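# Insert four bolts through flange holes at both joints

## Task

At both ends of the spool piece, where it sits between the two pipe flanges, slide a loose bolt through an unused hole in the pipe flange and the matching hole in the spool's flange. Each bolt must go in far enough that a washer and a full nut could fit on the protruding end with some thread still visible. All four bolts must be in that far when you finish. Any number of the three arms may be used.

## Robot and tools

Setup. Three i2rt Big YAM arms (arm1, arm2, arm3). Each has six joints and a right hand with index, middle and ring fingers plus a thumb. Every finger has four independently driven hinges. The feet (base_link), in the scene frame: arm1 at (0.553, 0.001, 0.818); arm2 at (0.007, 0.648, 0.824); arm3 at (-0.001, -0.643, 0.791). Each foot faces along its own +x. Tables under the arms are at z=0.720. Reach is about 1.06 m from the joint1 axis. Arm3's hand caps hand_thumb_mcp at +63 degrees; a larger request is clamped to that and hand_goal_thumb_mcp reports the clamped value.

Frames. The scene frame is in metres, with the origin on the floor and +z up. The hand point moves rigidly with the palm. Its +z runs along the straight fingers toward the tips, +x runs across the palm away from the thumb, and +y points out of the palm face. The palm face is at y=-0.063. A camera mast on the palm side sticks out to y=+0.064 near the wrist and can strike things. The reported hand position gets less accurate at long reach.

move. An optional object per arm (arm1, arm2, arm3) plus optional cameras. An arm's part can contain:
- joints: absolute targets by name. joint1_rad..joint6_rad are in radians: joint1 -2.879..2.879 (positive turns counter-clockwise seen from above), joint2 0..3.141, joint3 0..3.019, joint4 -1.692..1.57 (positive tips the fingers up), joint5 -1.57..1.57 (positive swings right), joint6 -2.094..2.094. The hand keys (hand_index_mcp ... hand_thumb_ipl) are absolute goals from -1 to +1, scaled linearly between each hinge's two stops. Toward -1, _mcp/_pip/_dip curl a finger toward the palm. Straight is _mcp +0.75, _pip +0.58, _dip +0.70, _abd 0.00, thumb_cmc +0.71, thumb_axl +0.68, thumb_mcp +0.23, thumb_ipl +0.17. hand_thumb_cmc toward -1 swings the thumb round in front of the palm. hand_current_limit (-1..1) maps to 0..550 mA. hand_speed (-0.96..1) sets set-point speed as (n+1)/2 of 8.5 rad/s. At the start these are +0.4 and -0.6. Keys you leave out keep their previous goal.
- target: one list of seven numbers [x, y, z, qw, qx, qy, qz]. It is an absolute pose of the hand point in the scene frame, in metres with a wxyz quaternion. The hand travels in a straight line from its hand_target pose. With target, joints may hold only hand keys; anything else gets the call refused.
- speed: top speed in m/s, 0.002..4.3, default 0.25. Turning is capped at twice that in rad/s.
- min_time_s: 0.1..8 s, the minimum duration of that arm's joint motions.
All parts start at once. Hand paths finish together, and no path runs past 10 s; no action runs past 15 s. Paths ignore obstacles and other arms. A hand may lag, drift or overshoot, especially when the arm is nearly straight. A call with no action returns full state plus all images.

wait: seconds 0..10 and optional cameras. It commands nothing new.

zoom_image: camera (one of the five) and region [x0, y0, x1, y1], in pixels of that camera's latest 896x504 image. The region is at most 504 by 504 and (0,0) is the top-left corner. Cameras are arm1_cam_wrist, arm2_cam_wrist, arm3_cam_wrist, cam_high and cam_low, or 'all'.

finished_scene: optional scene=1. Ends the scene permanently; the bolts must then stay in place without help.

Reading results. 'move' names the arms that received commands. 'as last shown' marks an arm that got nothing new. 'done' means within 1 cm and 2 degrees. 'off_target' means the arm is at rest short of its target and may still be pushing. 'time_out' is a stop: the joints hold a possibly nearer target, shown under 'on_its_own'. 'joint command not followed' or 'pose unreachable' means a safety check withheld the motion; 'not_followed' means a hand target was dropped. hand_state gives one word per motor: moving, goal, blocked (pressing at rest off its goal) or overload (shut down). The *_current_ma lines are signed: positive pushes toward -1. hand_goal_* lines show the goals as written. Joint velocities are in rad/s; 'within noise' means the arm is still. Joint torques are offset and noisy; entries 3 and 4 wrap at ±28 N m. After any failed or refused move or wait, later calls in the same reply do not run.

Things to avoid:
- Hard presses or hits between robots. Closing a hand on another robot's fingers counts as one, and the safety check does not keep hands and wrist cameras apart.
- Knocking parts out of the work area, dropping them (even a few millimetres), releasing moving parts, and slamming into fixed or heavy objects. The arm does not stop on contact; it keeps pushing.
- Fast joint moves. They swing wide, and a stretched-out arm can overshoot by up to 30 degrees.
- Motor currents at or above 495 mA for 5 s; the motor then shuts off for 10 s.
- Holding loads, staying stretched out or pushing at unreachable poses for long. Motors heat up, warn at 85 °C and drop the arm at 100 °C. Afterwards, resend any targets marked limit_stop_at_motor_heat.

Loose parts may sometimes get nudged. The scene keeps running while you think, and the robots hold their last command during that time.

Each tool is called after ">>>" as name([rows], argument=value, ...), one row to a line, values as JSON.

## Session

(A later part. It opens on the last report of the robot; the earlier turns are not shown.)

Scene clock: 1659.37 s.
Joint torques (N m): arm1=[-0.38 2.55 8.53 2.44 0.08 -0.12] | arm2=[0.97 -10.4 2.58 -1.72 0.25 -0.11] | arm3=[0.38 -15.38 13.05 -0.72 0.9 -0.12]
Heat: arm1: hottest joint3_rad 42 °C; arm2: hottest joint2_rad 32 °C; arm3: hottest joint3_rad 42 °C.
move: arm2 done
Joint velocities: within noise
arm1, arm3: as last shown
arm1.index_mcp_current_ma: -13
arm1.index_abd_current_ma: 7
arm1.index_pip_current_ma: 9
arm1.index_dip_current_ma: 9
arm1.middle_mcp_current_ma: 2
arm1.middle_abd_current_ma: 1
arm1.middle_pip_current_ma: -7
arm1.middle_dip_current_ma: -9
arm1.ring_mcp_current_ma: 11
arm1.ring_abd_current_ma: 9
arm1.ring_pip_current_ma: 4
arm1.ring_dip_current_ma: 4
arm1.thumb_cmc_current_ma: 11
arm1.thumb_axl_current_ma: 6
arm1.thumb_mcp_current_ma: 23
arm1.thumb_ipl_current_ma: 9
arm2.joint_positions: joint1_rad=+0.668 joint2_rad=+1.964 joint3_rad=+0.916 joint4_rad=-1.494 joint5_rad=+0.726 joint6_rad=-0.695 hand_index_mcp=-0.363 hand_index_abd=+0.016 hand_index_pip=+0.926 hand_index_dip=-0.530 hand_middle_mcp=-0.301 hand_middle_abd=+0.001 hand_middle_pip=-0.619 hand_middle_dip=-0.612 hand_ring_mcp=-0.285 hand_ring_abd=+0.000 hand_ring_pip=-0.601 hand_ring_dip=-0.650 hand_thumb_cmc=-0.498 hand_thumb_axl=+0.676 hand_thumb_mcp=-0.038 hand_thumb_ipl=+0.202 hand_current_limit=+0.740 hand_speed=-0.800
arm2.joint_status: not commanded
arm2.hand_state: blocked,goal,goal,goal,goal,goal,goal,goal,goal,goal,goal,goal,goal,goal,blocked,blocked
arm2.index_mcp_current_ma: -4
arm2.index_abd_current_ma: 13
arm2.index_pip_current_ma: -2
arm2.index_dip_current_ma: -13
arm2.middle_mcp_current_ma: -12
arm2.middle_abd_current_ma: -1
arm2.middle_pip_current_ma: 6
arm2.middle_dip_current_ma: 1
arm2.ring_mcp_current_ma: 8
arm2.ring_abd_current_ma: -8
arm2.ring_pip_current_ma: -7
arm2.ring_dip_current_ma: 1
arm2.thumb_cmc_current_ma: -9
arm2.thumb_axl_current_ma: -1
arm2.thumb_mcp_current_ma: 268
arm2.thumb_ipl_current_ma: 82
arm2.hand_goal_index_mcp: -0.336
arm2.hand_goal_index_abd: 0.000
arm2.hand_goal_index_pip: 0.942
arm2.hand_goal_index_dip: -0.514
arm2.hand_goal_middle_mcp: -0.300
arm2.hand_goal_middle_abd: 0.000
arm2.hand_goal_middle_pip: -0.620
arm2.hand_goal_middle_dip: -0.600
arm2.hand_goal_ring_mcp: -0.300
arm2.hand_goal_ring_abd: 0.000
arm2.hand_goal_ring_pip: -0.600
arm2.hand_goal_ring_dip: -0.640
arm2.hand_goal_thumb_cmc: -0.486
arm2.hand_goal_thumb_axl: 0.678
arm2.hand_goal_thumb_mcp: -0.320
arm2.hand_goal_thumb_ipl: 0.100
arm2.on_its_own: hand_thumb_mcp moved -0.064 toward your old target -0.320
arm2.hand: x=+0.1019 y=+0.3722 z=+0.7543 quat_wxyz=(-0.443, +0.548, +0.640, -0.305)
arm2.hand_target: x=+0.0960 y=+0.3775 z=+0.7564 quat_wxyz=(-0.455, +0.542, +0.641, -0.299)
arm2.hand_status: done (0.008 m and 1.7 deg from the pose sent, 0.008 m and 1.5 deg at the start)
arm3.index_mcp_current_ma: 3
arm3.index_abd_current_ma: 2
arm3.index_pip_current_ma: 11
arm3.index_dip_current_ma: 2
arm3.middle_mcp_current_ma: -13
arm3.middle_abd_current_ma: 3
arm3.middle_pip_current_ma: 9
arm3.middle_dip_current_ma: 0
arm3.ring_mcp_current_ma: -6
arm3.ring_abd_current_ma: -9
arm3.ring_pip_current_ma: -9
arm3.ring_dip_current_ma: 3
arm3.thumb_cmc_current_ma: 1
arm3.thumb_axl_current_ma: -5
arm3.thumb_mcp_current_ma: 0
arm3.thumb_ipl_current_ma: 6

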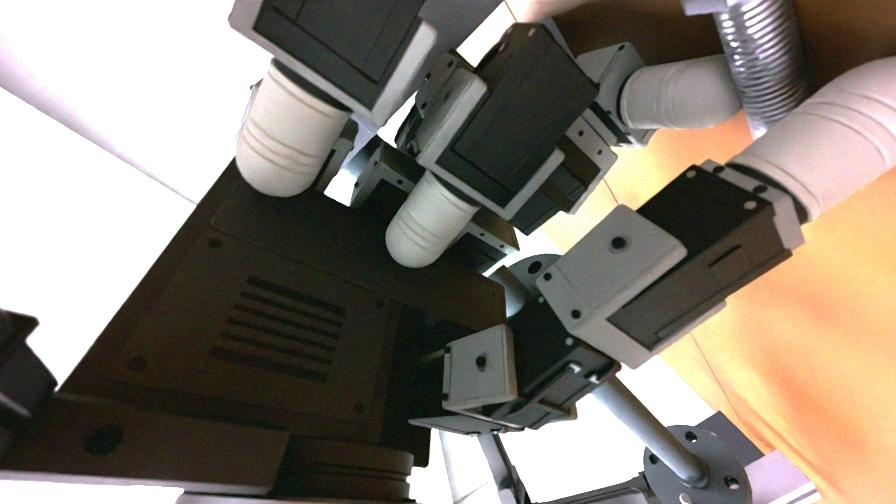

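>>> move(arm2={"joints": {"hand_thumb_mcp": -0.49, "hand_thumb_ipl": -0.10, "hand_index_mcp": -0.88, "hand_index_pip": 0.66, "hand_index_dip": -0.63}}, cameras=["arm2_cam_wrist"])

>>> zoom_image(camera="arm2_cam_wrist", region=[560, 0, 896, 220])

>>> move(arm2={"target": [0.096, 0.3775, 0.775, 0.4546, -0.5413, -0.6407, 0.2986], "speed": 0.03}, cameras=["arm2_cam_wrist", "cam_low"])

>>> zoom_image(camera="arm2_cam_wrist", region=[560, 0, 896, 220])

>>> zoom_image(camera="cam_low", region=[90, 240, 210, 340])

Scene clock: 1669.93 s.
Joint torques (N m): arm1=[-0.32 2.61 8.53 2.45 0.08 -0.12] | arm2=[1.03 -10.34 2.58 -1.72 0.25 -0.11] | arm3=[0.38 -15.33 13.04 -0.72 0.89 -0.13]
Heat: arm1: hottest joint3_rad 42 °C; arm2: hottest joint2_rad 32 °C; arm3: hottest joint3_rad 42 °C.
move: arm2 off_target
Joint velocities: within noise
arm1, arm3: as last shown
arm1.index_mcp_current_ma: 2
arm1.index_abd_current_ma: 1
arm1.index_pip_current_ma: 7
arm1.index_dip_current_ma: 2
arm1.middle_mcp_current_ma: 19
arm1.middle_abd_current_ma: -12
arm1.middle_dip_current_ma: -8
arm1.ring_mcp_current_ma: 7
arm1.ring_abd_current_ma: 12
arm1.ring_pip_current_ma: -6
arm1.ring_dip_current_ma: -6
arm1.thumb_cmc_current_ma: 2
arm1.thumb_axl_current_ma: -6
arm1.thumb_mcp_current_ma: 4
arm1.thumb_ipl_current_ma: -6
arm2.joint_positions: joint1_rad=+0.668 joint2_rad=+1.963 joint3_rad=+0.916 joint4_rad=-1.494 joint5_rad=+0.726 joint6_rad=-0.695 hand_index_mcp=-0.398 hand_index_abd=+0.019 hand_index_pip=+0.810 hand_index_dip=-0.631 hand_middle_mcp=-0.300 hand_middle_abd=+0.001 hand_middle_pip=-0.619 hand_middle_dip=-0.612 hand_ring_mcp=-0.285 hand_ring_abd=+0.000 hand_ring_pip=-0.601 hand_ring_dip=-0.650 hand_thumb_cmc=-0.500 hand_thumb_axl=+0.676 hand_thumb_mcp=-0.068 hand_thumb_ipl=+0.147 hand_current_limit=+0.740 hand_speed=-0.800
arm2.joint_status: hand_index_mcp off_target (ended at -0.398, target -0.880); hand_index_pip off_target (ended at +0.810, target +0.660); hand_thumb_mcp off_target (ended at -0.068, target -0.490); hand_thumb_ipl off_target (ended at +0.147, target -0.100); the others done
arm2.hand_state: blocked,goal,blocked,goal,goal,goal,goal,goal,goal,goal,goal,goal,goal,goal,blocked,blocked
arm2.index_mcp_current_ma: 430
arm2.index_abd_current_ma: 10
arm2.index_pip_current_ma: 96
arm2.index_dip_current_ma: -6
arm2.middle_mcp_current_ma: -12
arm2.middle_abd_current_ma: 6
arm2.middle_pip_current_ma: 2
arm2.middle_dip_current_ma: 10
arm2.ring_mcp_current_ma: 6
arm2.ring_abd_current_ma: -8
arm2.ring_pip_current_ma: -2
arm2.ring_dip_current_ma: -2
arm2.thumb_cmc_current_ma: -14
arm2.thumb_axl_current_ma: -6
arm2.thumb_mcp_current_ma: 446
arm2.thumb_ipl_current_ma: 243
arm2.hand_goal_index_mcp: -0.880
arm2.hand_goal_index_abd: 0.000
arm2.hand_goal_index_pip: 0.660
arm2.hand_goal_index_dip: -0.630
arm2.hand_goal_middle_mcp: -0.300
arm2.hand_goal_middle_abd: 0.000
arm2.hand_goal_middle_pip: -0.620
arm2.hand_goal_middle_dip: -0.600
arm2.hand_goal_ring_mcp: -0.300
arm2.hand_goal_ring_abd: 0.000
arm2.hand_goal_ring_pip: -0.600
arm2.hand_goal_ring_dip: -0.640
arm2.hand_goal_thumb_cmc: -0.486
arm2.hand_goal_thumb_axl: 0.678
arm2.hand_goal_thumb_mcp: -0.490
arm2.hand_goal_thumb_ipl: -0.100
arm2.hand: x=+0.1020 y=+0.3721 z=+0.7545 quat_wxyz=(-0.443, +0.549, +0.640, -0.305)
arm2.hand_target: x=+0.0960 y=+0.3775 z=+0.7565 quat_wxyz=(-0.455, +0.542, +0.641, -0.299)
arm2.hand_status: not commanded
arm3.index_mcp_current_ma: 0
arm3.index_abd_current_ma: 3
arm3.index_pip_current_ma: 10
arm3.index_dip_current_ma: 6
arm3.middle_mcp_current_ma: -11
arm3.middle_abd_current_ma: 2
arm3.middle_pip_current_ma: 5
arm3.middle_dip_current_ma: 6
arm3.ring_mcp_current_ma: -3
arm3.ring_abd_current_ma: -6
arm3.ring_pip_current_ma: -4
arm3.ring_dip_current_ma: 5
arm3.thumb_cmc_current_ma: 0
arm3.thumb_axl_current_ma: 0
arm3.thumb_mcp_current_ma: 5
arm3.thumb_ipl_current_ma: 5

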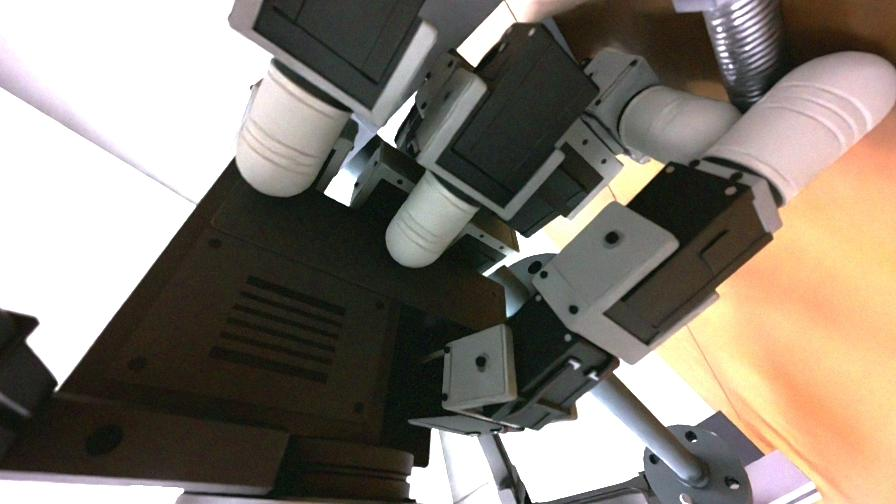

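Scaled by 1.500.

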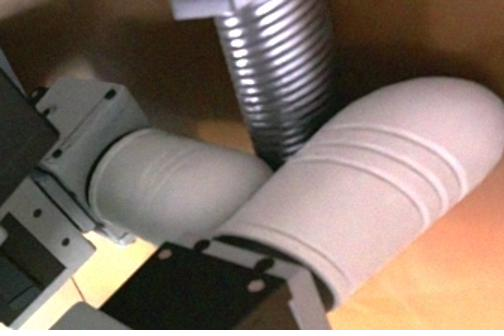

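Scene clock: 1671.03 s.
Joint torques (N m): arm1=[-0.32 2.61 8.51 2.45 0.08 -0.12] | arm2=[1.03 -11.05 2.82 -1.84 0.29 -0.11] | arm3=[0.38 -15.33 13.07 -0.7 0.89 -0.13]
Heat: arm1: hottest joint3_rad 42 °C; arm2: hottest joint2_rad 32 °C; arm3: hottest joint3_rad 42 °C.
move: arm2 done
Joint velocities: within noise
arm1, arm3: as last shown
arm1.index_mcp_current_ma: 7
arm1.index_abd_current_ma: 0
arm1.index_pip_current_ma: 10
arm1.index_dip_current_ma: 10
arm1.middle_mcp_current_ma: -9
arm1.middle_abd_current_ma: 0
arm1.middle_pip_current_ma: 9
arm1.middle_dip_current_ma: -1
arm1.ring_mcp_current_ma: 16
arm1.ring_abd_current_ma: 9
arm1.ring_pip_current_ma: 4
arm1.ring_dip_current_ma: 2
arm1.thumb_axl_current_ma: 3
arm1.thumb_mcp_current_ma: 12
arm1.thumb_ipl_current_ma: 4
arm2.joint_positions: joint1_rad=+0.668 joint2_rad=+1.930 joint3_rad=+0.916 joint4_rad=-1.538 joint5_rad=+0.725 joint6_rad=-0.695 hand_index_mcp=-0.396 hand_index_abd=+0.020 hand_index_pip=+0.811 hand_index_dip=-0.634 hand_middle_mcp=-0.308 hand_middle_abd=+0.001 hand_middle_pip=-0.619 hand_middle_dip=-0.612 hand_ring_mcp=-0.285 hand_ring_abd=+0.000 hand_ring_pip=-0.601 hand_ring_dip=-0.650 hand_thumb_cmc=-0.500 hand_thumb_axl=+0.677 hand_thumb_mcp=-0.068 hand_thumb_ipl=+0.141 hand_current_limit=+0.740 hand_speed=-0.800
arm2.joint_status: not commanded
arm2.hand_state: blocked,goal,blocked,goal,goal,goal,goal,goal,goal,goal,goal,goal,goal,goal,blocked,blocked
arm2.index_mcp_current_ma: 427
arm2.index_abd_current_ma: 8
arm2.index_pip_current_ma: 94
arm2.index_dip_current_ma: -10
arm2.middle_mcp_current_ma: -13
arm2.middle_abd_current_ma: 1
arm2.middle_pip_current_ma: 6
arm2.middle_dip_current_ma: -2
arm2.ring_mcp_current_ma: 9
arm2.ring_abd_current_ma: -3
arm2.ring_pip_current_ma: -10
arm2.ring_dip_current_ma: -7
arm2.thumb_cmc_current_ma: -12
arm2.thumb_axl_current_ma: -3
arm2.thumb_mcp_current_ma: 444
arm2.thumb_ipl_current_ma: 231
arm2.hand_goal_index_mcp: -0.880
arm2.hand_goal_index_abd: 0.000
arm2.hand_goal_index_pip: 0.660
arm2.hand_goal_index_dip: -0.630
arm2.hand_goal_middle_mcp: -0.300
arm2.hand_goal_middle_abd: 0.000
arm2.hand_goal_middle_pip: -0.620
arm2.hand_goal_middle_dip: -0.600
arm2.hand_goal_ring_mcp: -0.300
arm2.hand_goal_ring_abd: 0.000
arm2.hand_goal_ring_pip: -0.600
arm2.hand_goal_ring_dip: -0.640
arm2.hand_goal_thumb_cmc: -0.486
arm2.hand_goal_thumb_axl: 0.678
arm2.hand_goal_thumb_mcp: -0.490
arm2.hand_goal_thumb_ipl: -0.100
arm2.hand: x=+0.1009 y=+0.3739 z=+0.7694 quat_wxyz=(-0.447, +0.546, +0.640, -0.304)
arm2.hand_target: x=+0.0960 y=+0.3776 z=+0.7748 quat_wxyz=(-0.455, +0.542, +0.641, -0.299)
arm2.hand_status: done (0.008 m and 1.2 deg from the pose sent, 0.022 m and 1.7 deg at the start)
arm3.index_mcp_current_ma: -2
arm3.index_abd_current_ma: 4
arm3.index_pip_current_ma: 4
arm3.index_dip_current_ma: 0
arm3.middle_mcp_current_ma: -10
arm3.middle_pip_current_ma: -1
arm3.middle_dip_current_ma: 3
arm3.ring_mcp_current_ma: -2
arm3.ring_abd_current_ma: -9
arm3.ring_pip_current_ma: -9
arm3.ring_dip_current_ma: 0
arm3.thumb_cmc_current_ma: 4
arm3.thumb_axl_current_ma: -4
arm3.thumb_mcp_current_ma: 2
arm3.thumb_ipl_current_ma: 4

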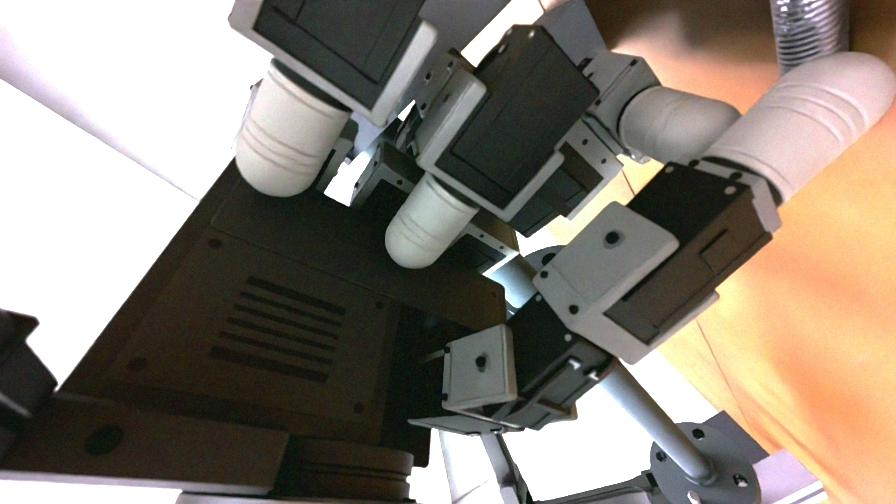

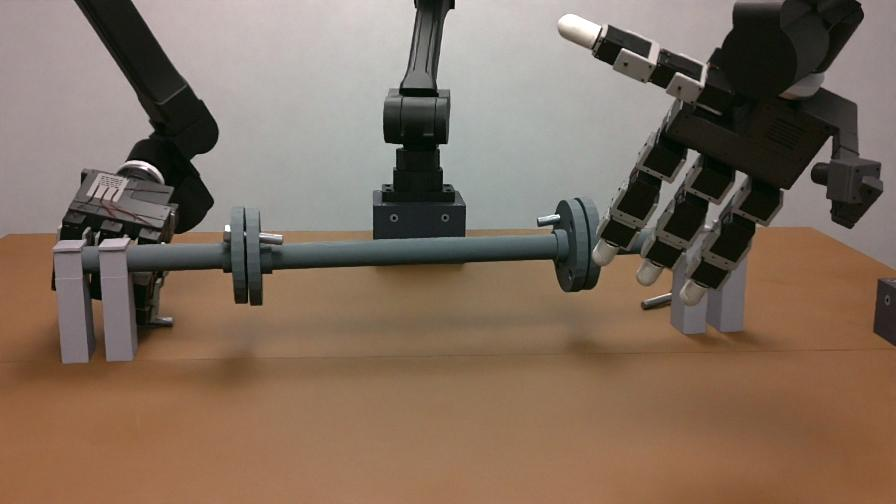

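Scaled by 1.500.

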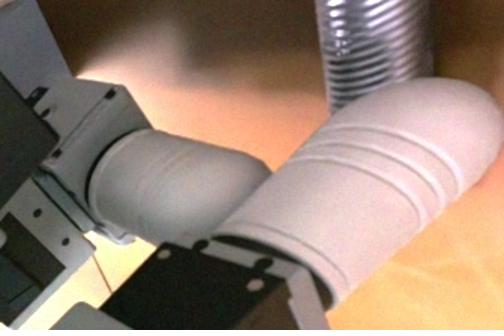

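Scaled by 4.200.

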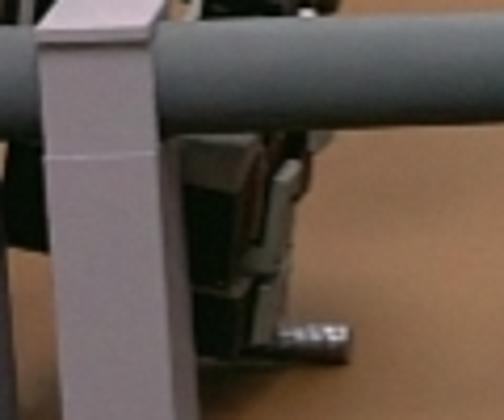

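>>> move(arm2={"joints": {"hand_index_mcp": -0.336, "hand_index_pip": 0.942, "hand_index_dip": -0.515, "hand_thumb_mcp": 0.06, "hand_thumb_ipl": 0.168, "hand_speed": -0.6}})

>>> move(arm2={"target": [0.105, 0.3775, 0.79, 0.4148, -0.4591, -0.7019, 0.3518], "speed": 0.08}, cameras=["arm2_cam_wrist", "cam_low"])

>>> zoom_image(camera="arm2_cam_wrist", region=[560, 0, 896, 220])

Scene clock: 1768.10 s.
Joint torques (N m): arm1=[-0.32 2.55 8.51 2.45 0.08 -0.12] | arm2=[0.97 -11.05 2.84 -1.84 0.31 -0.11] | arm3=[0.38 -15.38 13.04 -0.7 0.9 -0.13]
Heat: arm1: hottest joint3_rad 42 °C; arm2: hottest joint2_rad 32 °C; arm3: hottest joint3_rad 42 °C.
move: arm2 off_target
Joint velocities: within noise
arm1, arm3: as last shown
arm1.index_mcp_current_ma: 1
arm1.index_pip_current_ma: 18
arm1.index_dip_current_ma: 3
arm1.middle_mcp_current_ma: 9
arm1.middle_abd_current_ma: -3
arm1.middle_pip_current_ma: -13
arm1.middle_dip_current_ma: -13
arm1.ring_mcp_current_ma: 6
arm1.ring_abd_current_ma: 7
arm1.ring_dip_current_ma: -2
arm1.thumb_cmc_current_ma: -10
arm1.thumb_axl_current_ma: 26
arm1.thumb_mcp_current_ma: 6
arm1.thumb_ipl_current_ma: -5
arm2.joint_positions: joint1_rad=+0.668 joint2_rad=+1.930 joint3_rad=+0.916 joint4_rad=-1.538 joint5_rad=+0.725 joint6_rad=-0.695 hand_index_mcp=-0.380 hand_index_abd=+0.020 hand_index_pip=+0.923 hand_index_dip=-0.524 hand_middle_mcp=-0.302 hand_middle_abd=+0.001 hand_middle_pip=-0.619 hand_middle_dip=-0.612 hand_ring_mcp=-0.285 hand_ring_abd=+0.000 hand_ring_pip=-0.601 hand_ring_dip=-0.650 hand_thumb_cmc=-0.494 hand_thumb_axl=+0.679 hand_thumb_mcp=+0.051 hand_thumb_ipl=+0.175 hand_current_limit=+0.740 hand_speed=-0.600
arm2.joint_status: hand_index_mcp off_target (ended at -0.380, target -0.336); the others done
arm2.hand_state: blocked,goal,goal,goal,goal,goal,goal,goal,goal,goal,goal,goal,goal,goal,goal,goal
arm2.index_mcp_current_ma: -19
arm2.index_abd_current_ma: 13
arm2.index_pip_current_ma: -1
arm2.index_dip_current_ma: -9
arm2.middle_mcp_current_ma: -8
arm2.middle_abd_current_ma: 4
arm2.middle_pip_current_ma: 6
arm2.middle_dip_current_ma: 6
arm2.ring_mcp_current_ma: 16
arm2.ring_abd_current_ma: -3
arm2.ring_pip_current_ma: -12
arm2.ring_dip_current_ma: -10
arm2.thumb_cmc_current_ma: -16
arm2.thumb_axl_current_ma: -3
arm2.thumb_mcp_current_ma: -10
arm2.thumb_ipl_current_ma: -10
arm2.hand_goal_index_mcp: -0.336
arm2.hand_goal_index_abd: 0.000
arm2.hand_goal_index_pip: 0.942
arm2.hand_goal_index_dip: -0.514
arm2.hand_goal_middle_mcp: -0.300
arm2.hand_goal_middle_abd: 0.000
arm2.hand_goal_middle_pip: -0.620
arm2.hand_goal_middle_dip: -0.600
arm2.hand_goal_ring_mcp: -0.300
arm2.hand_goal_ring_abd: 0.000
arm2.hand_goal_ring_pip: -0.600
arm2.hand_goal_ring_dip: -0.640
arm2.hand_goal_thumb_cmc: -0.486
arm2.hand_goal_thumb_axl: 0.678
arm2.hand_goal_thumb_mcp: 0.060
arm2.hand_goal_thumb_ipl: 0.168
arm2.hand: x=+0.1009 y=+0.3740 z=+0.7693 quat_wxyz=(-0.447, +0.546, +0.640, -0.304)
arm2.hand_target: x=+0.0960 y=+0.3775 z=+0.7748 quat_wxyz=(-0.455, +0.541, +0.641, -0.299)
arm2.hand_status: not commanded
arm3.index_mcp_current_ma: -1
arm3.index_abd_current_ma: -1
arm3.index_pip_current_ma: 9
arm3.index_dip_current_ma: 9
arm3.middle_mcp_current_ma: -9
arm3.middle_abd_current_ma: 6
arm3.middle_pip_current_ma: 5
arm3.middle_dip_current_ma: 2
arm3.ring_mcp_current_ma: -3
arm3.ring_abd_current_ma: -8
arm3.ring_pip_current_ma: -6
arm3.ring_dip_current_ma: 2
arm3.thumb_cmc_current_ma: 3
arm3.thumb_mcp_current_ma: 4
arm3.thumb_ipl_current_ma: 0
pictures: none

Scene clock: 1770.20 s.
Joint torques (N m): arm1=[-0.38 2.61 8.53 2.45 0.08 -0.12] | arm2=[2.02 -10.58 3.4 -0.72 0.69 -0.23] | arm3=[0.32 -15.38 13.05 -0.72 0.89 -0.13]
Heat: arm1: hottest joint3_rad 42 °C; arm2: hottest joint2_rad 32 °C; arm3: hottest joint3_rad 42 °C.
move: arm2 done
Joint velocities: within noise
arm1: as last shown
arm1.index_mcp_current_ma: -14
arm1.index_abd_current_ma: -19
arm1.index_pip_current_ma: 0
arm1.index_dip_current_ma: -15
arm1.middle_mcp_current_ma: -10
arm1.middle_abd_current_ma: -7
arm1.middle_pip_current_ma: -12
arm1.middle_dip_current_ma: 5
arm1.ring_mcp_current_ma: -4
arm1.ring_abd_current_ma: 1
arm1.ring_pip_current_ma: -3
arm1.ring_dip_current_ma: 18
arm1.thumb_cmc_current_ma: 5
arm1.thumb_axl_current_ma: 6
arm1.thumb_mcp_current_ma: 14
arm1.thumb_ipl_current_ma: 19
arm2.joint_positions: joint1_rad=+0.729 joint2_rad=+1.845 joint3_rad=+0.850 joint4_rad=-1.483 joint5_rad=+0.856 joint6_rad=-0.826 hand_index_mcp=-0.342 hand_index_abd=+0.020 hand_index_pip=+0.924 hand_index_dip=-0.524 hand_middle_mcp=-0.301 hand_middle_abd=+0.001 hand_middle_pip=-0.619 hand_middle_dip=-0.612 hand_ring_mcp=-0.321 hand_ring_abd=+0.000 hand_ring_pip=-0.601 hand_ring_dip=-0.650 hand_thumb_cmc=-0.494 hand_thumb_axl=+0.679 hand_thumb_mcp=+0.051 hand_thumb_ipl=+0.175 hand_current_limit=+0.740 hand_speed=-0.600
arm2.joint_status: not commanded
arm2.hand_state: goal,goal,goal,goal,goal,goal,goal,goal,blocked,goal,goal,goal,goal,goal,goal,goal
arm2.index_mcp_current_ma: 3
arm2.index_abd_current_ma: 11
arm2.index_pip_current_ma: 2
arm2.index_dip_current_ma: -11
arm2.middle_mcp_current_ma: -8
arm2.middle_abd_current_ma: 7
arm2.middle_pip_current_ma: 0
arm2.middle_dip_current_ma: 5
arm2.ring_mcp_current_ma: -2
arm2.ring_abd_current_ma: -5
arm2.ring_pip_current_ma: -4
arm2.ring_dip_current_ma: 0
arm2.thumb_cmc_current_ma: -10
arm2.thumb_axl_current_ma: -6
arm2.thumb_mcp_current_ma: -8
arm2.thumb_ipl_current_ma: -7
arm2.hand_goal_index_mcp: -0.336
arm2.hand_goal_index_abd: 0.000
arm2.hand_goal_index_pip: 0.942
arm2.hand_goal_index_dip: -0.514
arm2.hand_goal_middle_mcp: -0.300
arm2.hand_goal_middle_abd: 0.000
arm2.hand_goal_middle_pip: -0.620
arm2.hand_goal_middle_dip: -0.600
arm2.hand_goal_ring_mcp: -0.300
arm2.hand_goal_ring_abd: 0.000
arm2.hand_goal_ring_pip: -0.600
arm2.hand_goal_ring_dip: -0.640
arm2.hand_goal_thumb_cmc: -0.486
arm2.hand_goal_thumb_axl: 0.678
arm2.hand_goal_thumb_mcp: 0.060
arm2.hand_goal_thumb_ipl: 0.168
arm2.on_its_own: hand_index_mcp moved +0.038 to your old target -0.336
arm2.hand: x=+0.1029 y=+0.3778 z=+0.7859 quat_wxyz=(-0.420, +0.466, +0.695, -0.351)
arm2.hand_target: x=+0.1049 y=+0.3775 z=+0.7899 quat_wxyz=(-0.415, +0.459, +0.702, -0.352)
arm2.hand_status: done (0.005 m and 1.3 deg from the pose sent, 0.021 m and 13.9 deg at the start)
arm3.joint_positions: joint1_rad=+0.795 joint2_rad=+1.802 joint3_rad=+1.581 joint4_rad=-1.588 joint5_rad=+0.637 joint6_rad=-0.438 hand_index_mcp=+0.740 hand_index_abd=-0.009 hand_index_pip=+0.571 hand_index_dip=+0.696 hand_middle_mcp=+0.741 hand_middle_abd=-0.008 hand_middle_pip=+0.568 hand_middle_dip=+0.696 hand_ring_mcp=+0.742 hand_ring_abd=-0.007 hand_ring_pip=+0.565 hand_ring_dip=+0.693 hand_thumb_cmc=+0.707 hand_thumb_axl=+0.677 hand_thumb_mcp=+0.220 hand_thumb_ipl=+0.168 hand_current_limit=+0.400 hand_speed=-0.600
arm3.joint_status: not commanded
arm3.hand_state: goal,goal,goal,goal,goal,goal,goal,goal,goal,goal,goal,goal,goal,goal,goal,goal
arm3.index_mcp_current_ma: 3
arm3.index_abd_current_ma: 1
arm3.index_pip_current_ma: 5
arm3.index_dip_current_ma: 6
arm3.middle_mcp_current_ma: -7
arm3.middle_abd_current_ma: 1
arm3.middle_pip_current_ma: 4
arm3.middle_dip_current_ma: 4
arm3.ring_mcp_current_ma: -4
arm3.ring_abd_current_ma: -9
arm3.ring_pip_current_ma: -7
arm3.ring_dip_current_ma: 2
arm3.thumb_cmc_current_ma: 7
arm3.thumb_axl_current_ma: -5
arm3.thumb_mcp_current_ma: 3
arm3.thumb_ipl_current_ma: 1
arm3.hand_goal_index_mcp: 0.754
arm3.hand_goal_index_abd: 0.000
arm3.hand_goal_index_pip: 0.576
arm3.hand_goal_index_dip: 0.696
arm3.hand_goal_middle_mcp: 0.754
arm3.hand_goal_middle_abd: 0.000
arm3.hand_goal_middle_pip: 0.576
arm3.hand_goal_middle_dip: 0.696
arm3.hand_goal_ring_mcp: 0.754
arm3.hand_goal_ring_abd: 0.000
arm3.hand_goal_ring_pip: 0.576
arm3.hand_goal_ring_dip: 0.696
arm3.hand_goal_thumb_cmc: 0.714
arm3.hand_goal_thumb_axl: 0.678
arm3.hand_goal_thumb_mcp: 0.226
arm3.hand_goal_thumb_ipl: 0.168
arm3.hand: x=-0.3545 y=-0.1756 z=+0.9563 quat_wxyz=(+0.326, -0.579, +0.746, -0.053)
arm3.hand_target: x=-0.3657 y=-0.1697 z=+0.9769 quat_wxyz=(+0.325, -0.581, +0.745, -0.035)
arm3.hand_status: not commanded

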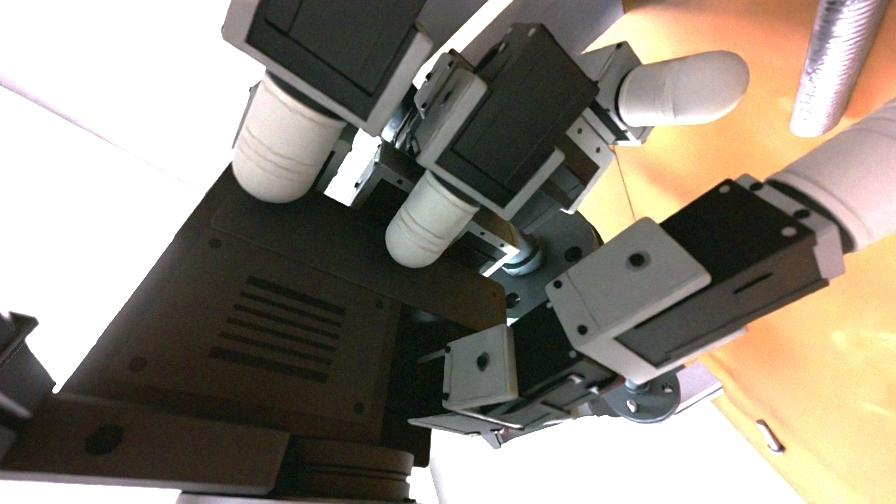

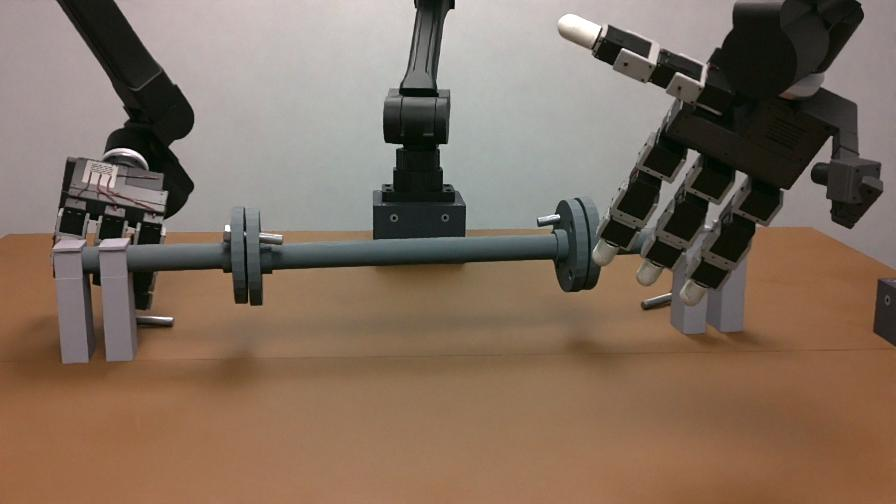

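Scaled by 1.500.

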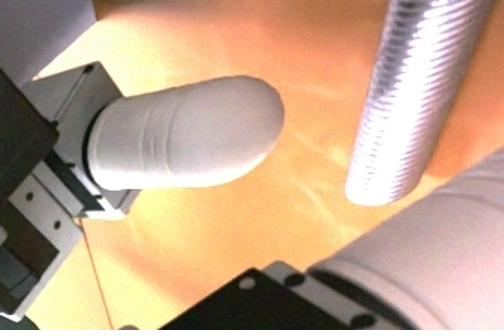

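>>> move(cameras=["cam_high","cam_low","arm2_cam_wrist","arm1_cam_wrist"])

Scene clock: 1812.83 s.
Joint torques (N m): arm1=[-0.38 2.61 8.51 2.45 0.08 -0.11] | arm2=[2.02 -10.58 3.4 -0.73 0.69 -0.26] | arm3=[0.38 -15.33 13.05 -0.7 0.89 -0.13]
Heat: arm1: hottest joint3_rad 42 °C; arm2: hottest joint2_rad 33 °C; arm3: hottest joint3_rad 42 °C.
Joint velocities: within noise
arm1.joint_positions: joint1_rad=-0.143 joint2_rad=+0.611 joint3_rad=+1.333 joint4_rad=-1.370 joint5_rad=-0.068 joint6_rad=+1.161 hand_index_mcp=+0.753 hand_index_abd=+0.000 hand_index_pip=+0.577 hand_index_dip=+0.696 hand_middle_mcp=+0.753 hand_middle_abd=+0.000 hand_middle_pip=+0.577 hand_middle_dip=+0.696 hand_ring_mcp=+0.754 hand_ring_abd=+0.000 hand_ring_pip=+0.577 hand_ring_dip=+0.696 hand_thumb_cmc=+0.714 hand_thumb_axl=+0.677 hand_thumb_mcp=+0.225 hand_thumb_ipl=+0.168 hand_current_limit=+0.400 hand_speed=-0.600
arm1.joint_status: not commanded
arm1.hand_state: goal,goal,goal,goal,goal,goal,goal,goal,goal,goal,goal,goal,goal,goal,goal,goal
arm1.index_mcp_current_ma: 1
arm1.index_abd_current_ma: -3
arm1.index_pip_current_ma: 13
arm1.index_dip_current_ma: -6
arm1.middle_mcp_current_ma: 12
arm1.middle_abd_current_ma: -8
arm1.middle_pip_current_ma: -13
arm1.middle_dip_current_ma: 5
arm1.ring_mcp_current_ma: 13
arm1.ring_abd_current_ma: 3
arm1.ring_pip_current_ma: 6
arm1.ring_dip_current_ma: -4
arm1.thumb_cmc_current_ma: -12
arm1.thumb_axl_current_ma: 23
arm1.thumb_mcp_current_ma: 5
arm1.thumb_ipl_current_ma: -1
arm1.hand_goal_index_mcp: 0.754
arm1.hand_goal_index_abd: 0.000
arm1.hand_goal_index_pip: 0.576
arm1.hand_goal_index_dip: 0.696
arm1.hand_goal_middle_mcp: 0.754
arm1.hand_goal_middle_abd: 0.000
arm1.hand_goal_middle_pip: 0.576
arm1.hand_goal_middle_dip: 0.696
arm1.hand_goal_ring_mcp: 0.754
arm1.hand_goal_ring_abd: 0.000
arm1.hand_goal_ring_pip: 0.576
arm1.hand_goal_ring_dip: 0.696
arm1.hand_goal_thumb_cmc: 0.714
arm1.hand_goal_thumb_axl: 0.678
arm1.hand_goal_thumb_mcp: 0.226
arm1.hand_goal_thumb_ipl: 0.168
arm1.hand: x=+0.3141 y=+0.0975 z=+1.3322 quat_wxyz=(+0.435, +0.150, -0.883, -0.092) (m; scene frame)
arm1.hand_target: x=+0.3163 y=+0.0987 z=+1.3429 quat_wxyz=(+0.445, +0.147, -0.878, -0.096) (m; scene frame)
arm1.hand_status: not commanded
arm2.joint_positions: joint1_rad=+0.729 joint2_rad=+1.845 joint3_rad=+0.850 joint4_rad=-1.483 joint5_rad=+0.856 joint6_rad=-0.826 hand_index_mcp=-0.342 hand_index_abd=+0.020 hand_index_pip=+0.924 hand_index_dip=-0.524 hand_middle_mcp=-0.301 hand_middle_abd=+0.001 hand_middle_pip=-0.619 hand_middle_dip=-0.612 hand_ring_mcp=-0.321 hand_ring_abd=+0.000 hand_ring_pip=-0.601 hand_ring_dip=-0.650 hand_thumb_cmc=-0.494 hand_thumb_axl=+0.679 hand_thumb_mcp=+0.051 hand_thumb_ipl=+0.175 hand_current_limit=+0.740 hand_speed=-0.600
arm2.joint_status: not commanded
arm2.hand_state: goal,goal,goal,goal,goal,goal,goal,goal,blocked,goal,goal,goal,goal,goal,goal,goal
arm2.index_mcp_current_ma: 1
arm2.index_abd_current_ma: 12
arm2.index_pip_current_ma: -1
arm2.index_dip_current_ma: -12
arm2.middle_mcp_current_ma: -10
arm2.middle_abd_current_ma: 10
arm2.middle_pip_current_ma: -3
arm2.middle_dip_current_ma: 4
arm2.ring_mcp_current_ma: -5
arm2.ring_abd_current_ma: -10
arm2.ring_pip_current_ma: -3
arm2.ring_dip_current_ma: -3
arm2.thumb_cmc_current_ma: -7
arm2.thumb_axl_current_ma: 0
arm2.thumb_mcp_current_ma: -8
arm2.thumb_ipl_current_ma: -6
arm2.hand_goal_index_mcp: -0.336
arm2.hand_goal_index_abd: 0.000
arm2.hand_goal_index_pip: 0.942
arm2.hand_goal_index_dip: -0.514
arm2.hand_goal_middle_mcp: -0.300
arm2.hand_goal_middle_abd: 0.000
arm2.hand_goal_middle_pip: -0.620
arm2.hand_goal_middle_dip: -0.600
arm2.hand_goal_ring_mcp: -0.300
arm2.hand_goal_ring_abd: 0.000
arm2.hand_goal_ring_pip: -0.600
arm2.hand_goal_ring_dip: -0.640
arm2.hand_goal_thumb_cmc: -0.486
arm2.hand_goal_thumb_axl: 0.678
arm2.hand_goal_thumb_mcp: 0.060
arm2.hand_goal_thumb_ipl: 0.168
arm2.hand: x=+0.1029 y=+0.3779 z=+0.7859 quat_wxyz=(-0.420, +0.466, +0.695, -0.351) (m; scene frame)
arm2.hand_target: x=+0.1049 y=+0.3775 z=+0.7899 quat_wxyz=(-0.415, +0.459, +0.702, -0.352) (m; scene frame)
arm2.hand_status: done (0.005 m and 1.3 deg from the pose sent, 0.021 m and 13.9 deg at the start)
arm3.joint_positions: joint1_rad=+0.795 joint2_rad=+1.802 joint3_rad=+1.581 joint4_rad=-1.588 joint5_rad=+0.637 joint6_rad=-0.438 hand_index_mcp=+0.740 hand_index_abd=-0.009 hand_index_pip=+0.571 hand_index_dip=+0.696 hand_middle_mcp=+0.741 hand_middle_abd=-0.008 hand_middle_pip=+0.568 hand_middle_dip=+0.696 hand_ring_mcp=+0.742 hand_ring_abd=-0.007 hand_ring_pip=+0.565 hand_ring_dip=+0.693 hand_thumb_cmc=+0.707 hand_thumb_axl=+0.677 hand_thumb_mcp=+0.220 hand_thumb_ipl=+0.168 hand_current_limit=+0.400 hand_speed=-0.600
arm3.joint_status: not commanded
arm3.hand_state: goal,goal,goal,goal,goal,goal,goal,goal,goal,goal,goal,goal,goal,goal,goal,goal
arm3.index_mcp_current_ma: 2
arm3.index_abd_current_ma: 5
arm3.index_pip_current_ma: 10
arm3.index_dip_current_ma: 3
arm3.middle_mcp_current_ma: -14
arm3.middle_abd_current_ma: 8
arm3.middle_pip_current_ma: 6
arm3.middle_dip_current_ma: 1
arm3.ring_mcp_current_ma: -9
arm3.ring_abd_current_ma: -12
arm3.ring_pip_current_ma: -9
arm3.ring_dip_current_ma: 7
arm3.thumb_cmc_current_ma: 2
arm3.thumb_axl_current_ma: -3
arm3.thumb_mcp_current_ma: 3
arm3.thumb_ipl_current_ma: 7
arm3.hand_goal_index_mcp: 0.754
arm3.hand_goal_index_abd: 0.000
arm3.hand_goal_index_pip: 0.576
arm3.hand_goal_index_dip: 0.696
arm3.hand_goal_middle_mcp: 0.754
arm3.hand_goal_middle_abd: 0.000
arm3.hand_goal_middle_pip: 0.576
arm3.hand_goal_middle_dip: 0.696
arm3.hand_goal_ring_mcp: 0.754
arm3.hand_goal_ring_abd: 0.000
arm3.hand_goal_ring_pip: 0.576
arm3.hand_goal_ring_dip: 0.696
arm3.hand_goal_thumb_cmc: 0.714
arm3.hand_goal_thumb_axl: 0.678
arm3.hand_goal_thumb_mcp: 0.226
arm3.hand_goal_thumb_ipl: 0.168
arm3.hand: x=-0.3545 y=-0.1756 z=+0.9563 quat_wxyz=(+0.326, -0.579, +0.746, -0.053) (m; scene frame)
arm3.hand_target: x=-0.3657 y=-0.1697 z=+0.9769 quat_wxyz=(+0.325, -0.581, +0.745, -0.035) (m; scene frame)
arm3.hand_status: not commanded
pictures: arm1_cam_wrist, arm2_cam_wrist, cam_high, cam_low

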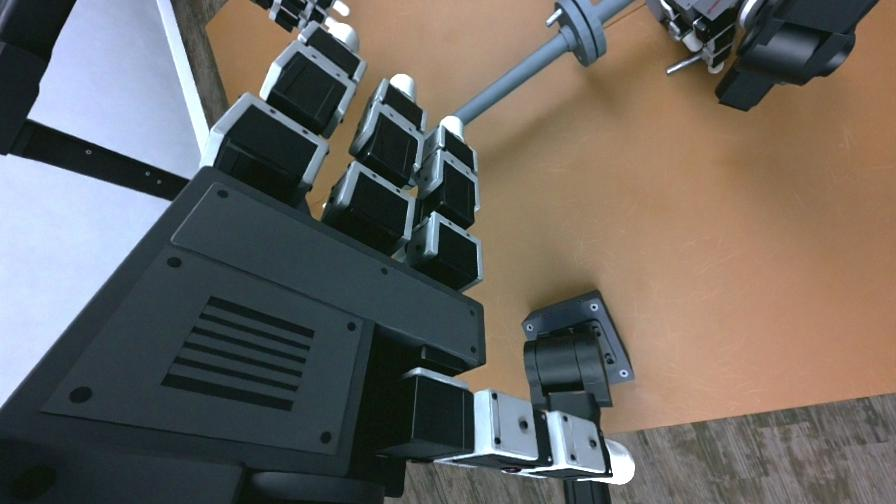

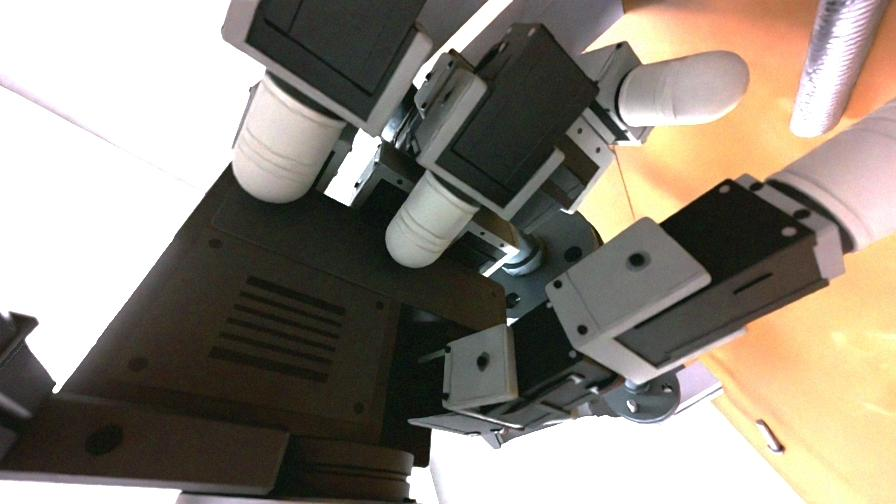

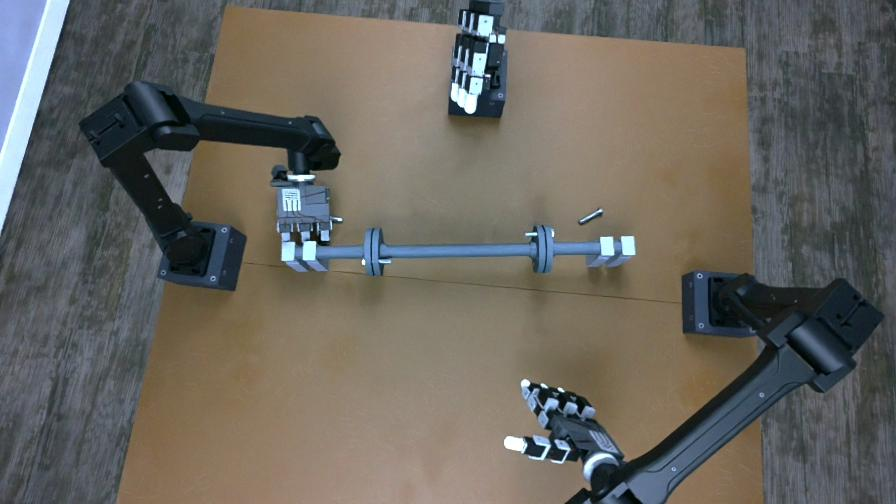

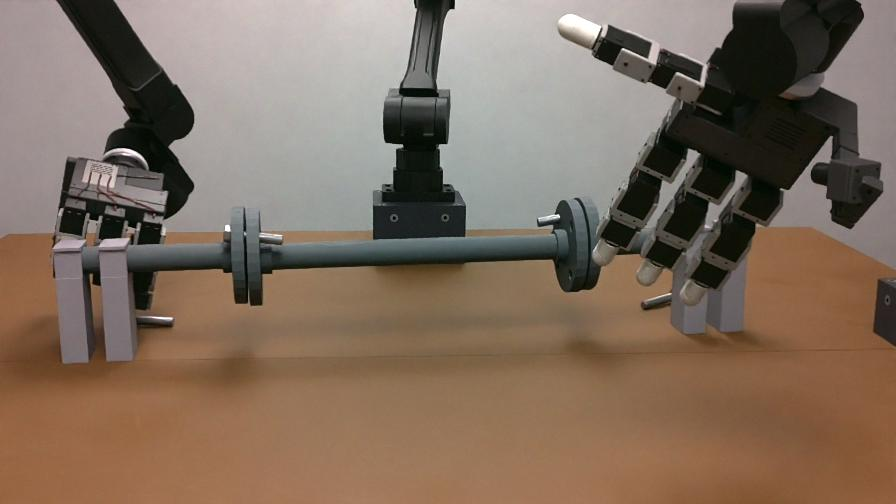

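>>> move(arm2={"target": [0.14, 0.36, 0.93, 0.4148, -0.4591, -0.7019, 0.3518], "speed": 0.2}, cameras=["cam_high"])

>>> move(arm2={"target": [0.148, 0.285, 1.0, 0.0, 1.0, 0.0, 0.0], "speed": 0.25, "joints": {"hand_index_mcp": 0.754, "hand_index_pip": 0.58, "hand_index_dip": 0.70, "hand_middle_mcp": 0.754, "hand_middle_pip": 0.58, "hand_middle_dip": 0.70, "hand_ring_mcp": 0.98, "hand_ring_pip": 0.98, "hand_ring_dip": 0.98, "hand_thumb_cmc": 0.714, "hand_thumb_mcp": 0.226, "hand_thumb_ipl": 0.168}}, cameras=["cam_high", "cam_low", "arm2_cam_wrist"])

Scene clock: 2054.53 s.
Joint torques (N m): arm1=[-0.32 2.55 8.53 2.45 0.08 -0.11] | arm2=[1.67 -7 8.83 -1.02 0.43 -0.12] | arm3=[0.38 -15.27 13.05 -0.72 0.9 -0.12]
Heat: arm1: hottest joint3_rad 43 °C; arm2: hottest joint2_rad 34 °C; arm3: hottest joint3_rad 43 °C.
move: arm2 off_target
Joint velocities: within noise
arm1, arm3: as last shown
arm1.index_mcp_current_ma: -7
arm1.index_abd_current_ma: -16
arm1.index_pip_current_ma: 8
arm1.index_dip_current_ma: 5
arm1.middle_mcp_current_ma: 14
arm1.middle_abd_current_ma: 1
arm1.middle_pip_current_ma: 5
arm1.middle_dip_current_ma: -4
arm1.ring_mcp_current_ma: 23
arm1.ring_abd_current_ma: 6
arm1.ring_pip_current_ma: -3
arm1.ring_dip_current_ma: -3
arm1.thumb_cmc_current_ma: -10
arm1.thumb_axl_current_ma: 13
arm1.thumb_mcp_current_ma: 10
arm1.thumb_ipl_current_ma: 8
arm2.joint_positions: joint1_rad=+0.744 joint2_rad=+1.482 joint3_rad=+0.966 joint4_rad=-1.695 joint5_rad=+0.852 joint6_rad=-1.025 hand_index_mcp=-0.341 hand_index_abd=+0.020 hand_index_pip=+0.925 hand_index_dip=-0.524 hand_middle_mcp=-0.297 hand_middle_abd=+0.001 hand_middle_pip=-0.619 hand_middle_dip=-0.612 hand_ring_mcp=-0.298 hand_ring_abd=+0.000 hand_ring_pip=-0.593 hand_ring_dip=-0.654 hand_thumb_cmc=-0.492 hand_thumb_axl=+0.679 hand_thumb_mcp=+0.051 hand_thumb_ipl=+0.175 hand_current_limit=+0.740 hand_speed=-0.600
arm2.joint_status: not commanded
arm2.hand_state: goal,goal,goal,goal,goal,goal,goal,goal,goal,goal,goal,goal,goal,goal,goal,goal
arm2.index_mcp_current_ma: 3
arm2.index_abd_current_ma: 14
arm2.index_pip_current_ma: -2
arm2.index_dip_current_ma: -13
arm2.middle_mcp_current_ma: -9
arm2.middle_abd_current_ma: 9
arm2.middle_pip_current_ma: -1
arm2.middle_dip_current_ma: -1
arm2.ring_mcp_current_ma: 9
arm2.ring_abd_current_ma: -3
arm2.ring_pip_current_ma: -3
arm2.ring_dip_current_ma: -7
arm2.thumb_cmc_current_ma: -14
arm2.thumb_axl_current_ma: 1
arm2.thumb_mcp_current_ma: -6
arm2.thumb_ipl_current_ma: -5
arm2.hand_goal_index_mcp: -0.336
arm2.hand_goal_index_abd: 0.000
arm2.hand_goal_index_pip: 0.942
arm2.hand_goal_index_dip: -0.514
arm2.hand_goal_middle_mcp: -0.300
arm2.hand_goal_middle_abd: 0.000
arm2.hand_goal_middle_pip: -0.620
arm2.hand_goal_middle_dip: -0.600
arm2.hand_goal_ring_mcp: -0.300
arm2.hand_goal_ring_abd: 0.000
arm2.hand_goal_ring_pip: -0.600
arm2.hand_goal_ring_dip: -0.640
arm2.hand_goal_thumb_cmc: -0.486
arm2.hand_goal_thumb_axl: 0.678
arm2.hand_goal_thumb_mcp: 0.060
arm2.hand_goal_thumb_ipl: 0.168
arm2.hand: x=+0.1353 y=+0.3632 z=+0.9253 quat_wxyz=(-0.342, +0.459, +0.743, -0.347)
arm2.hand_target: x=+0.1394 y=+0.3597 z=+0.9293 quat_wxyz=(-0.344, +0.453, +0.747, -0.344)
arm2.hand_status: off_target (0.007 m and 9.6 deg from the pose sent, 0.150 m and 1.3 deg at the start; a joint's target at an end of its range on 37 of 49 steps)
arm3.index_mcp_current_ma: -4
arm3.index_abd_current_ma: 4
arm3.index_pip_current_ma: 7
arm3.index_dip_current_ma: 7
arm3.middle_mcp_current_ma: -10
arm3.middle_abd_current_ma: 3
arm3.middle_pip_current_ma: 4
arm3.middle_dip_current_ma: 3
arm3.ring_mcp_current_ma: -4
arm3.ring_abd_current_ma: -11
arm3.ring_pip_current_ma: -8
arm3.ring_dip_current_ma: 2
arm3.thumb_cmc_current_ma: 3
arm3.thumb_mcp_current_ma: 4
arm3.thumb_ipl_current_ma: 2

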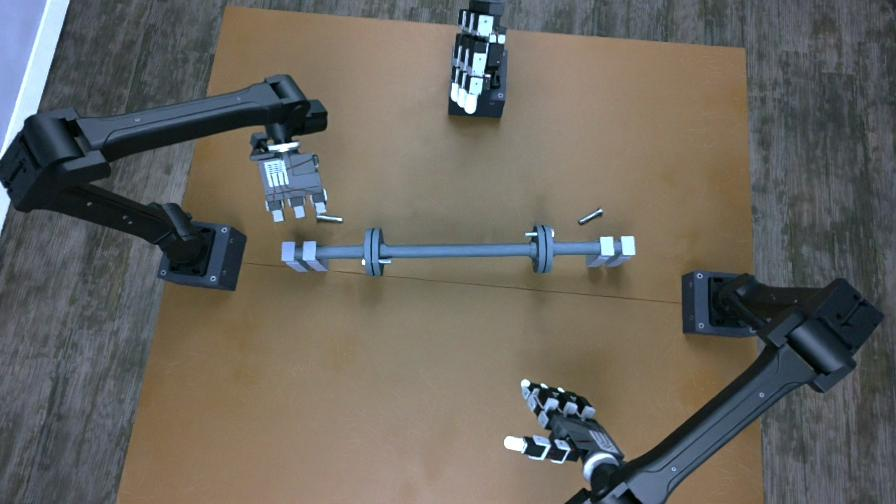

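Scene clock: 2059.80 s.
Joint torques (N m): arm1=[-0.32 2.55 8.53 2.47 0.08 -0.12] | arm2=[1.79 -6.77 8.59 1.01 -0.03 0.26] | arm3=[0.38 -15.33 13.04 -0.69 0.9 -0.13]
Heat: arm1: hottest joint3_rad 43 °C; arm2: hottest joint2_rad 33 °C; arm3: hottest joint3_rad 43 °C.
move: arm2 off_target
Joint velocities: within noise
arm1, arm3: as last shown
arm1.index_mcp_current_ma: -5
arm1.index_abd_current_ma: 7
arm1.index_pip_current_ma: 13
arm1.index_dip_current_ma: 9
arm1.middle_mcp_current_ma: 8
arm1.middle_abd_current_ma: 6
arm1.middle_pip_current_ma: -6
arm1.middle_dip_current_ma: 4
arm1.ring_mcp_current_ma: 14
arm1.ring_abd_current_ma: 11
arm1.ring_pip_current_ma: 9
arm1.ring_dip_current_ma: -21
arm1.thumb_cmc_current_ma: -9
arm1.thumb_axl_current_ma: 3
arm1.thumb_mcp_current_ma: 0
arm1.thumb_ipl_current_ma: -1
arm2.joint_positions: joint1_rad=+0.553 joint2_rad=+1.224 joint3_rad=+0.985 joint4_rad=-1.357 joint5_rad=-0.006 joint6_rad=+0.509 hand_index_mcp=+0.728 hand_index_abd=+0.013 hand_index_pip=+0.580 hand_index_dip=+0.691 hand_middle_mcp=+0.728 hand_middle_abd=-0.008 hand_middle_pip=+0.563 hand_middle_dip=+0.689 hand_ring_mcp=+0.921 hand_ring_abd=-0.010 hand_ring_pip=+0.944 hand_ring_dip=+0.970 hand_thumb_cmc=+0.698 hand_thumb_axl=+0.676 hand_thumb_mcp=+0.204 hand_thumb_ipl=+0.173 hand_current_limit=+0.740 hand_speed=-0.600
arm2.joint_status: hand_index_mcp off_target (ended at +0.728, target +0.754); hand_middle_mcp off_target (ended at +0.728, target +0.754); hand_ring_mcp off_target (ended at +0.921, target +0.980); hand_ring_pip off_target (ended at +0.944, target +0.980); hand_thumb_mcp off_target (ended at +0.204, target +0.226); the others done
arm2.hand_state: blocked,goal,goal,goal,blocked,goal,goal,goal,blocked,goal,blocked,goal,goal,goal,blocked,goal
arm2.index_mcp_current_ma: -7
arm2.index_abd_current_ma: 3
arm2.index_pip_current_ma: 6
arm2.index_dip_current_ma: -13
arm2.middle_mcp_current_ma: -16
arm2.middle_abd_current_ma: -2
arm2.middle_pip_current_ma: -2
arm2.middle_dip_current_ma: 4
arm2.ring_mcp_current_ma: -32
arm2.ring_abd_current_ma: -4
arm2.ring_pip_current_ma: -21
arm2.ring_dip_current_ma: -3
arm2.thumb_cmc_current_ma: -12
arm2.thumb_axl_current_ma: 3
arm2.thumb_mcp_current_ma: -19
arm2.thumb_ipl_current_ma: -6
arm2.hand_goal_index_mcp: 0.754
arm2.hand_goal_index_abd: 0.000
arm2.hand_goal_index_pip: 0.580
arm2.hand_goal_index_dip: 0.700
arm2.hand_goal_middle_mcp: 0.754
arm2.hand_goal_middle_abd: 0.000
arm2.hand_goal_middle_pip: 0.580
arm2.hand_goal_middle_dip: 0.700
arm2.hand_goal_ring_mcp: 0.980
arm2.hand_goal_ring_abd: 0.000
arm2.hand_goal_ring_pip: 0.980
arm2.hand_goal_ring_dip: 0.980
arm2.hand_goal_thumb_cmc: 0.714
arm2.hand_goal_thumb_axl: 0.678
arm2.hand_goal_thumb_mcp: 0.226
arm2.hand_goal_thumb_ipl: 0.168
arm2.hand: x=+0.1483 y=+0.2856 z=+0.9962 quat_wxyz=(-0.008, +1.000, +0.008, -0.005)
arm2.hand_target: x=+0.1479 y=+0.2850 z=+1.0000 quat_wxyz=(+0.000, +1.000, +0.000, +0.000)
arm2.hand_status: done (0.004 m and 1.4 deg from the pose sent, 0.109 m and 125.4 deg at the start; a joint's target at an end of its range on 67 of 158 steps)
arm3.index_mcp_current_ma: -6
arm3.index_abd_current_ma: 5
arm3.index_pip_current_ma: 9
arm3.middle_mcp_current_ma: -14
arm3.middle_abd_current_ma: 1
arm3.middle_pip_current_ma: 5
arm3.ring_abd_current_ma: -10
arm3.ring_pip_current_ma: -4
arm3.ring_dip_current_ma: -2
arm3.thumb_axl_current_ma: -6
arm3.thumb_ipl_current_ma: 8
pictures: arm2_cam_wrist, cam_high, cam_low

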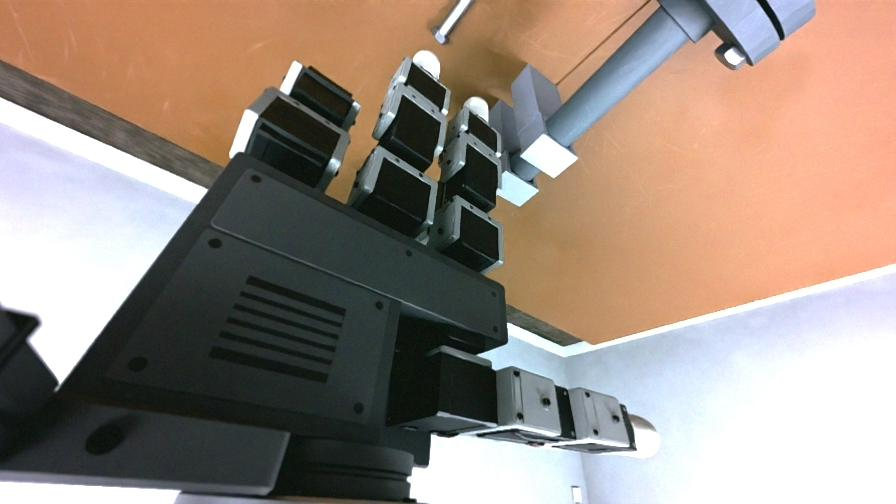

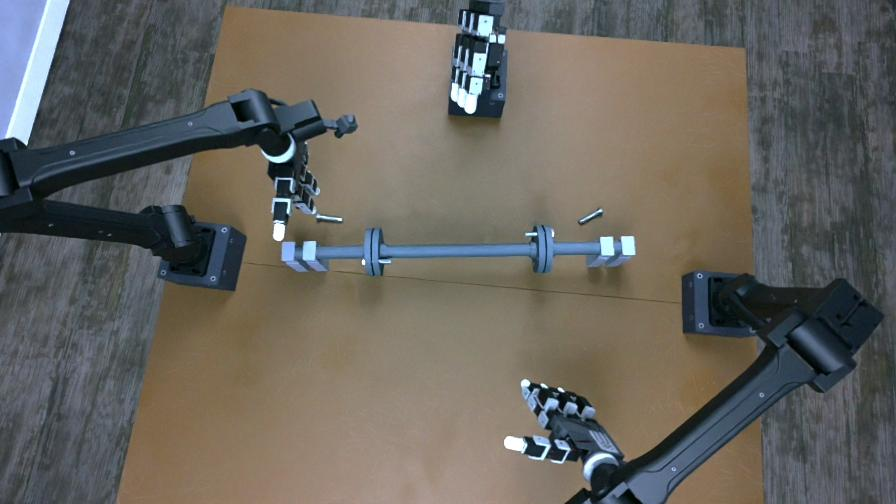

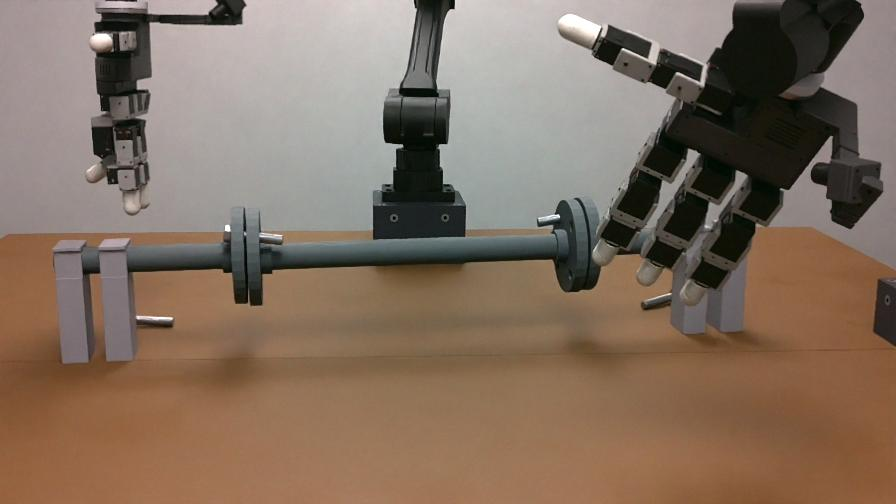

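>>> zoom_image(camera="cam_high", region=[260, 180, 400, 290])

>>> zoom_image(camera="arm2_cam_wrist", region=[340, 0, 560, 180])

Scaled by 3.600.

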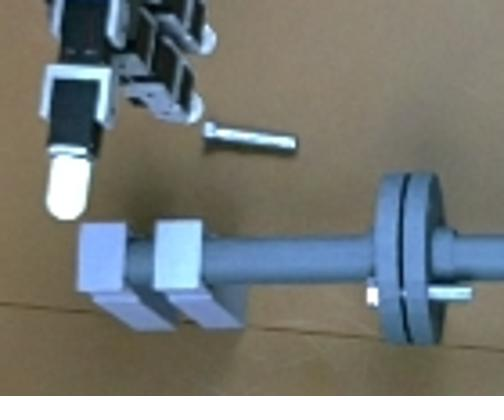

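Scaled by 2.291.

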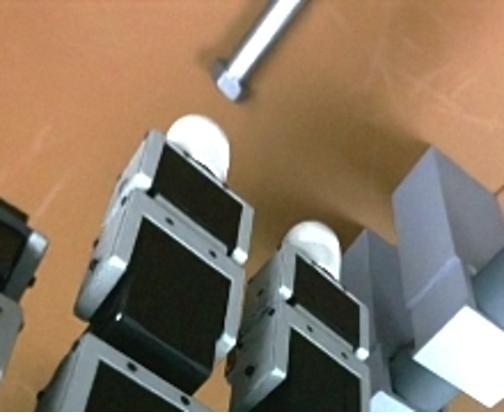

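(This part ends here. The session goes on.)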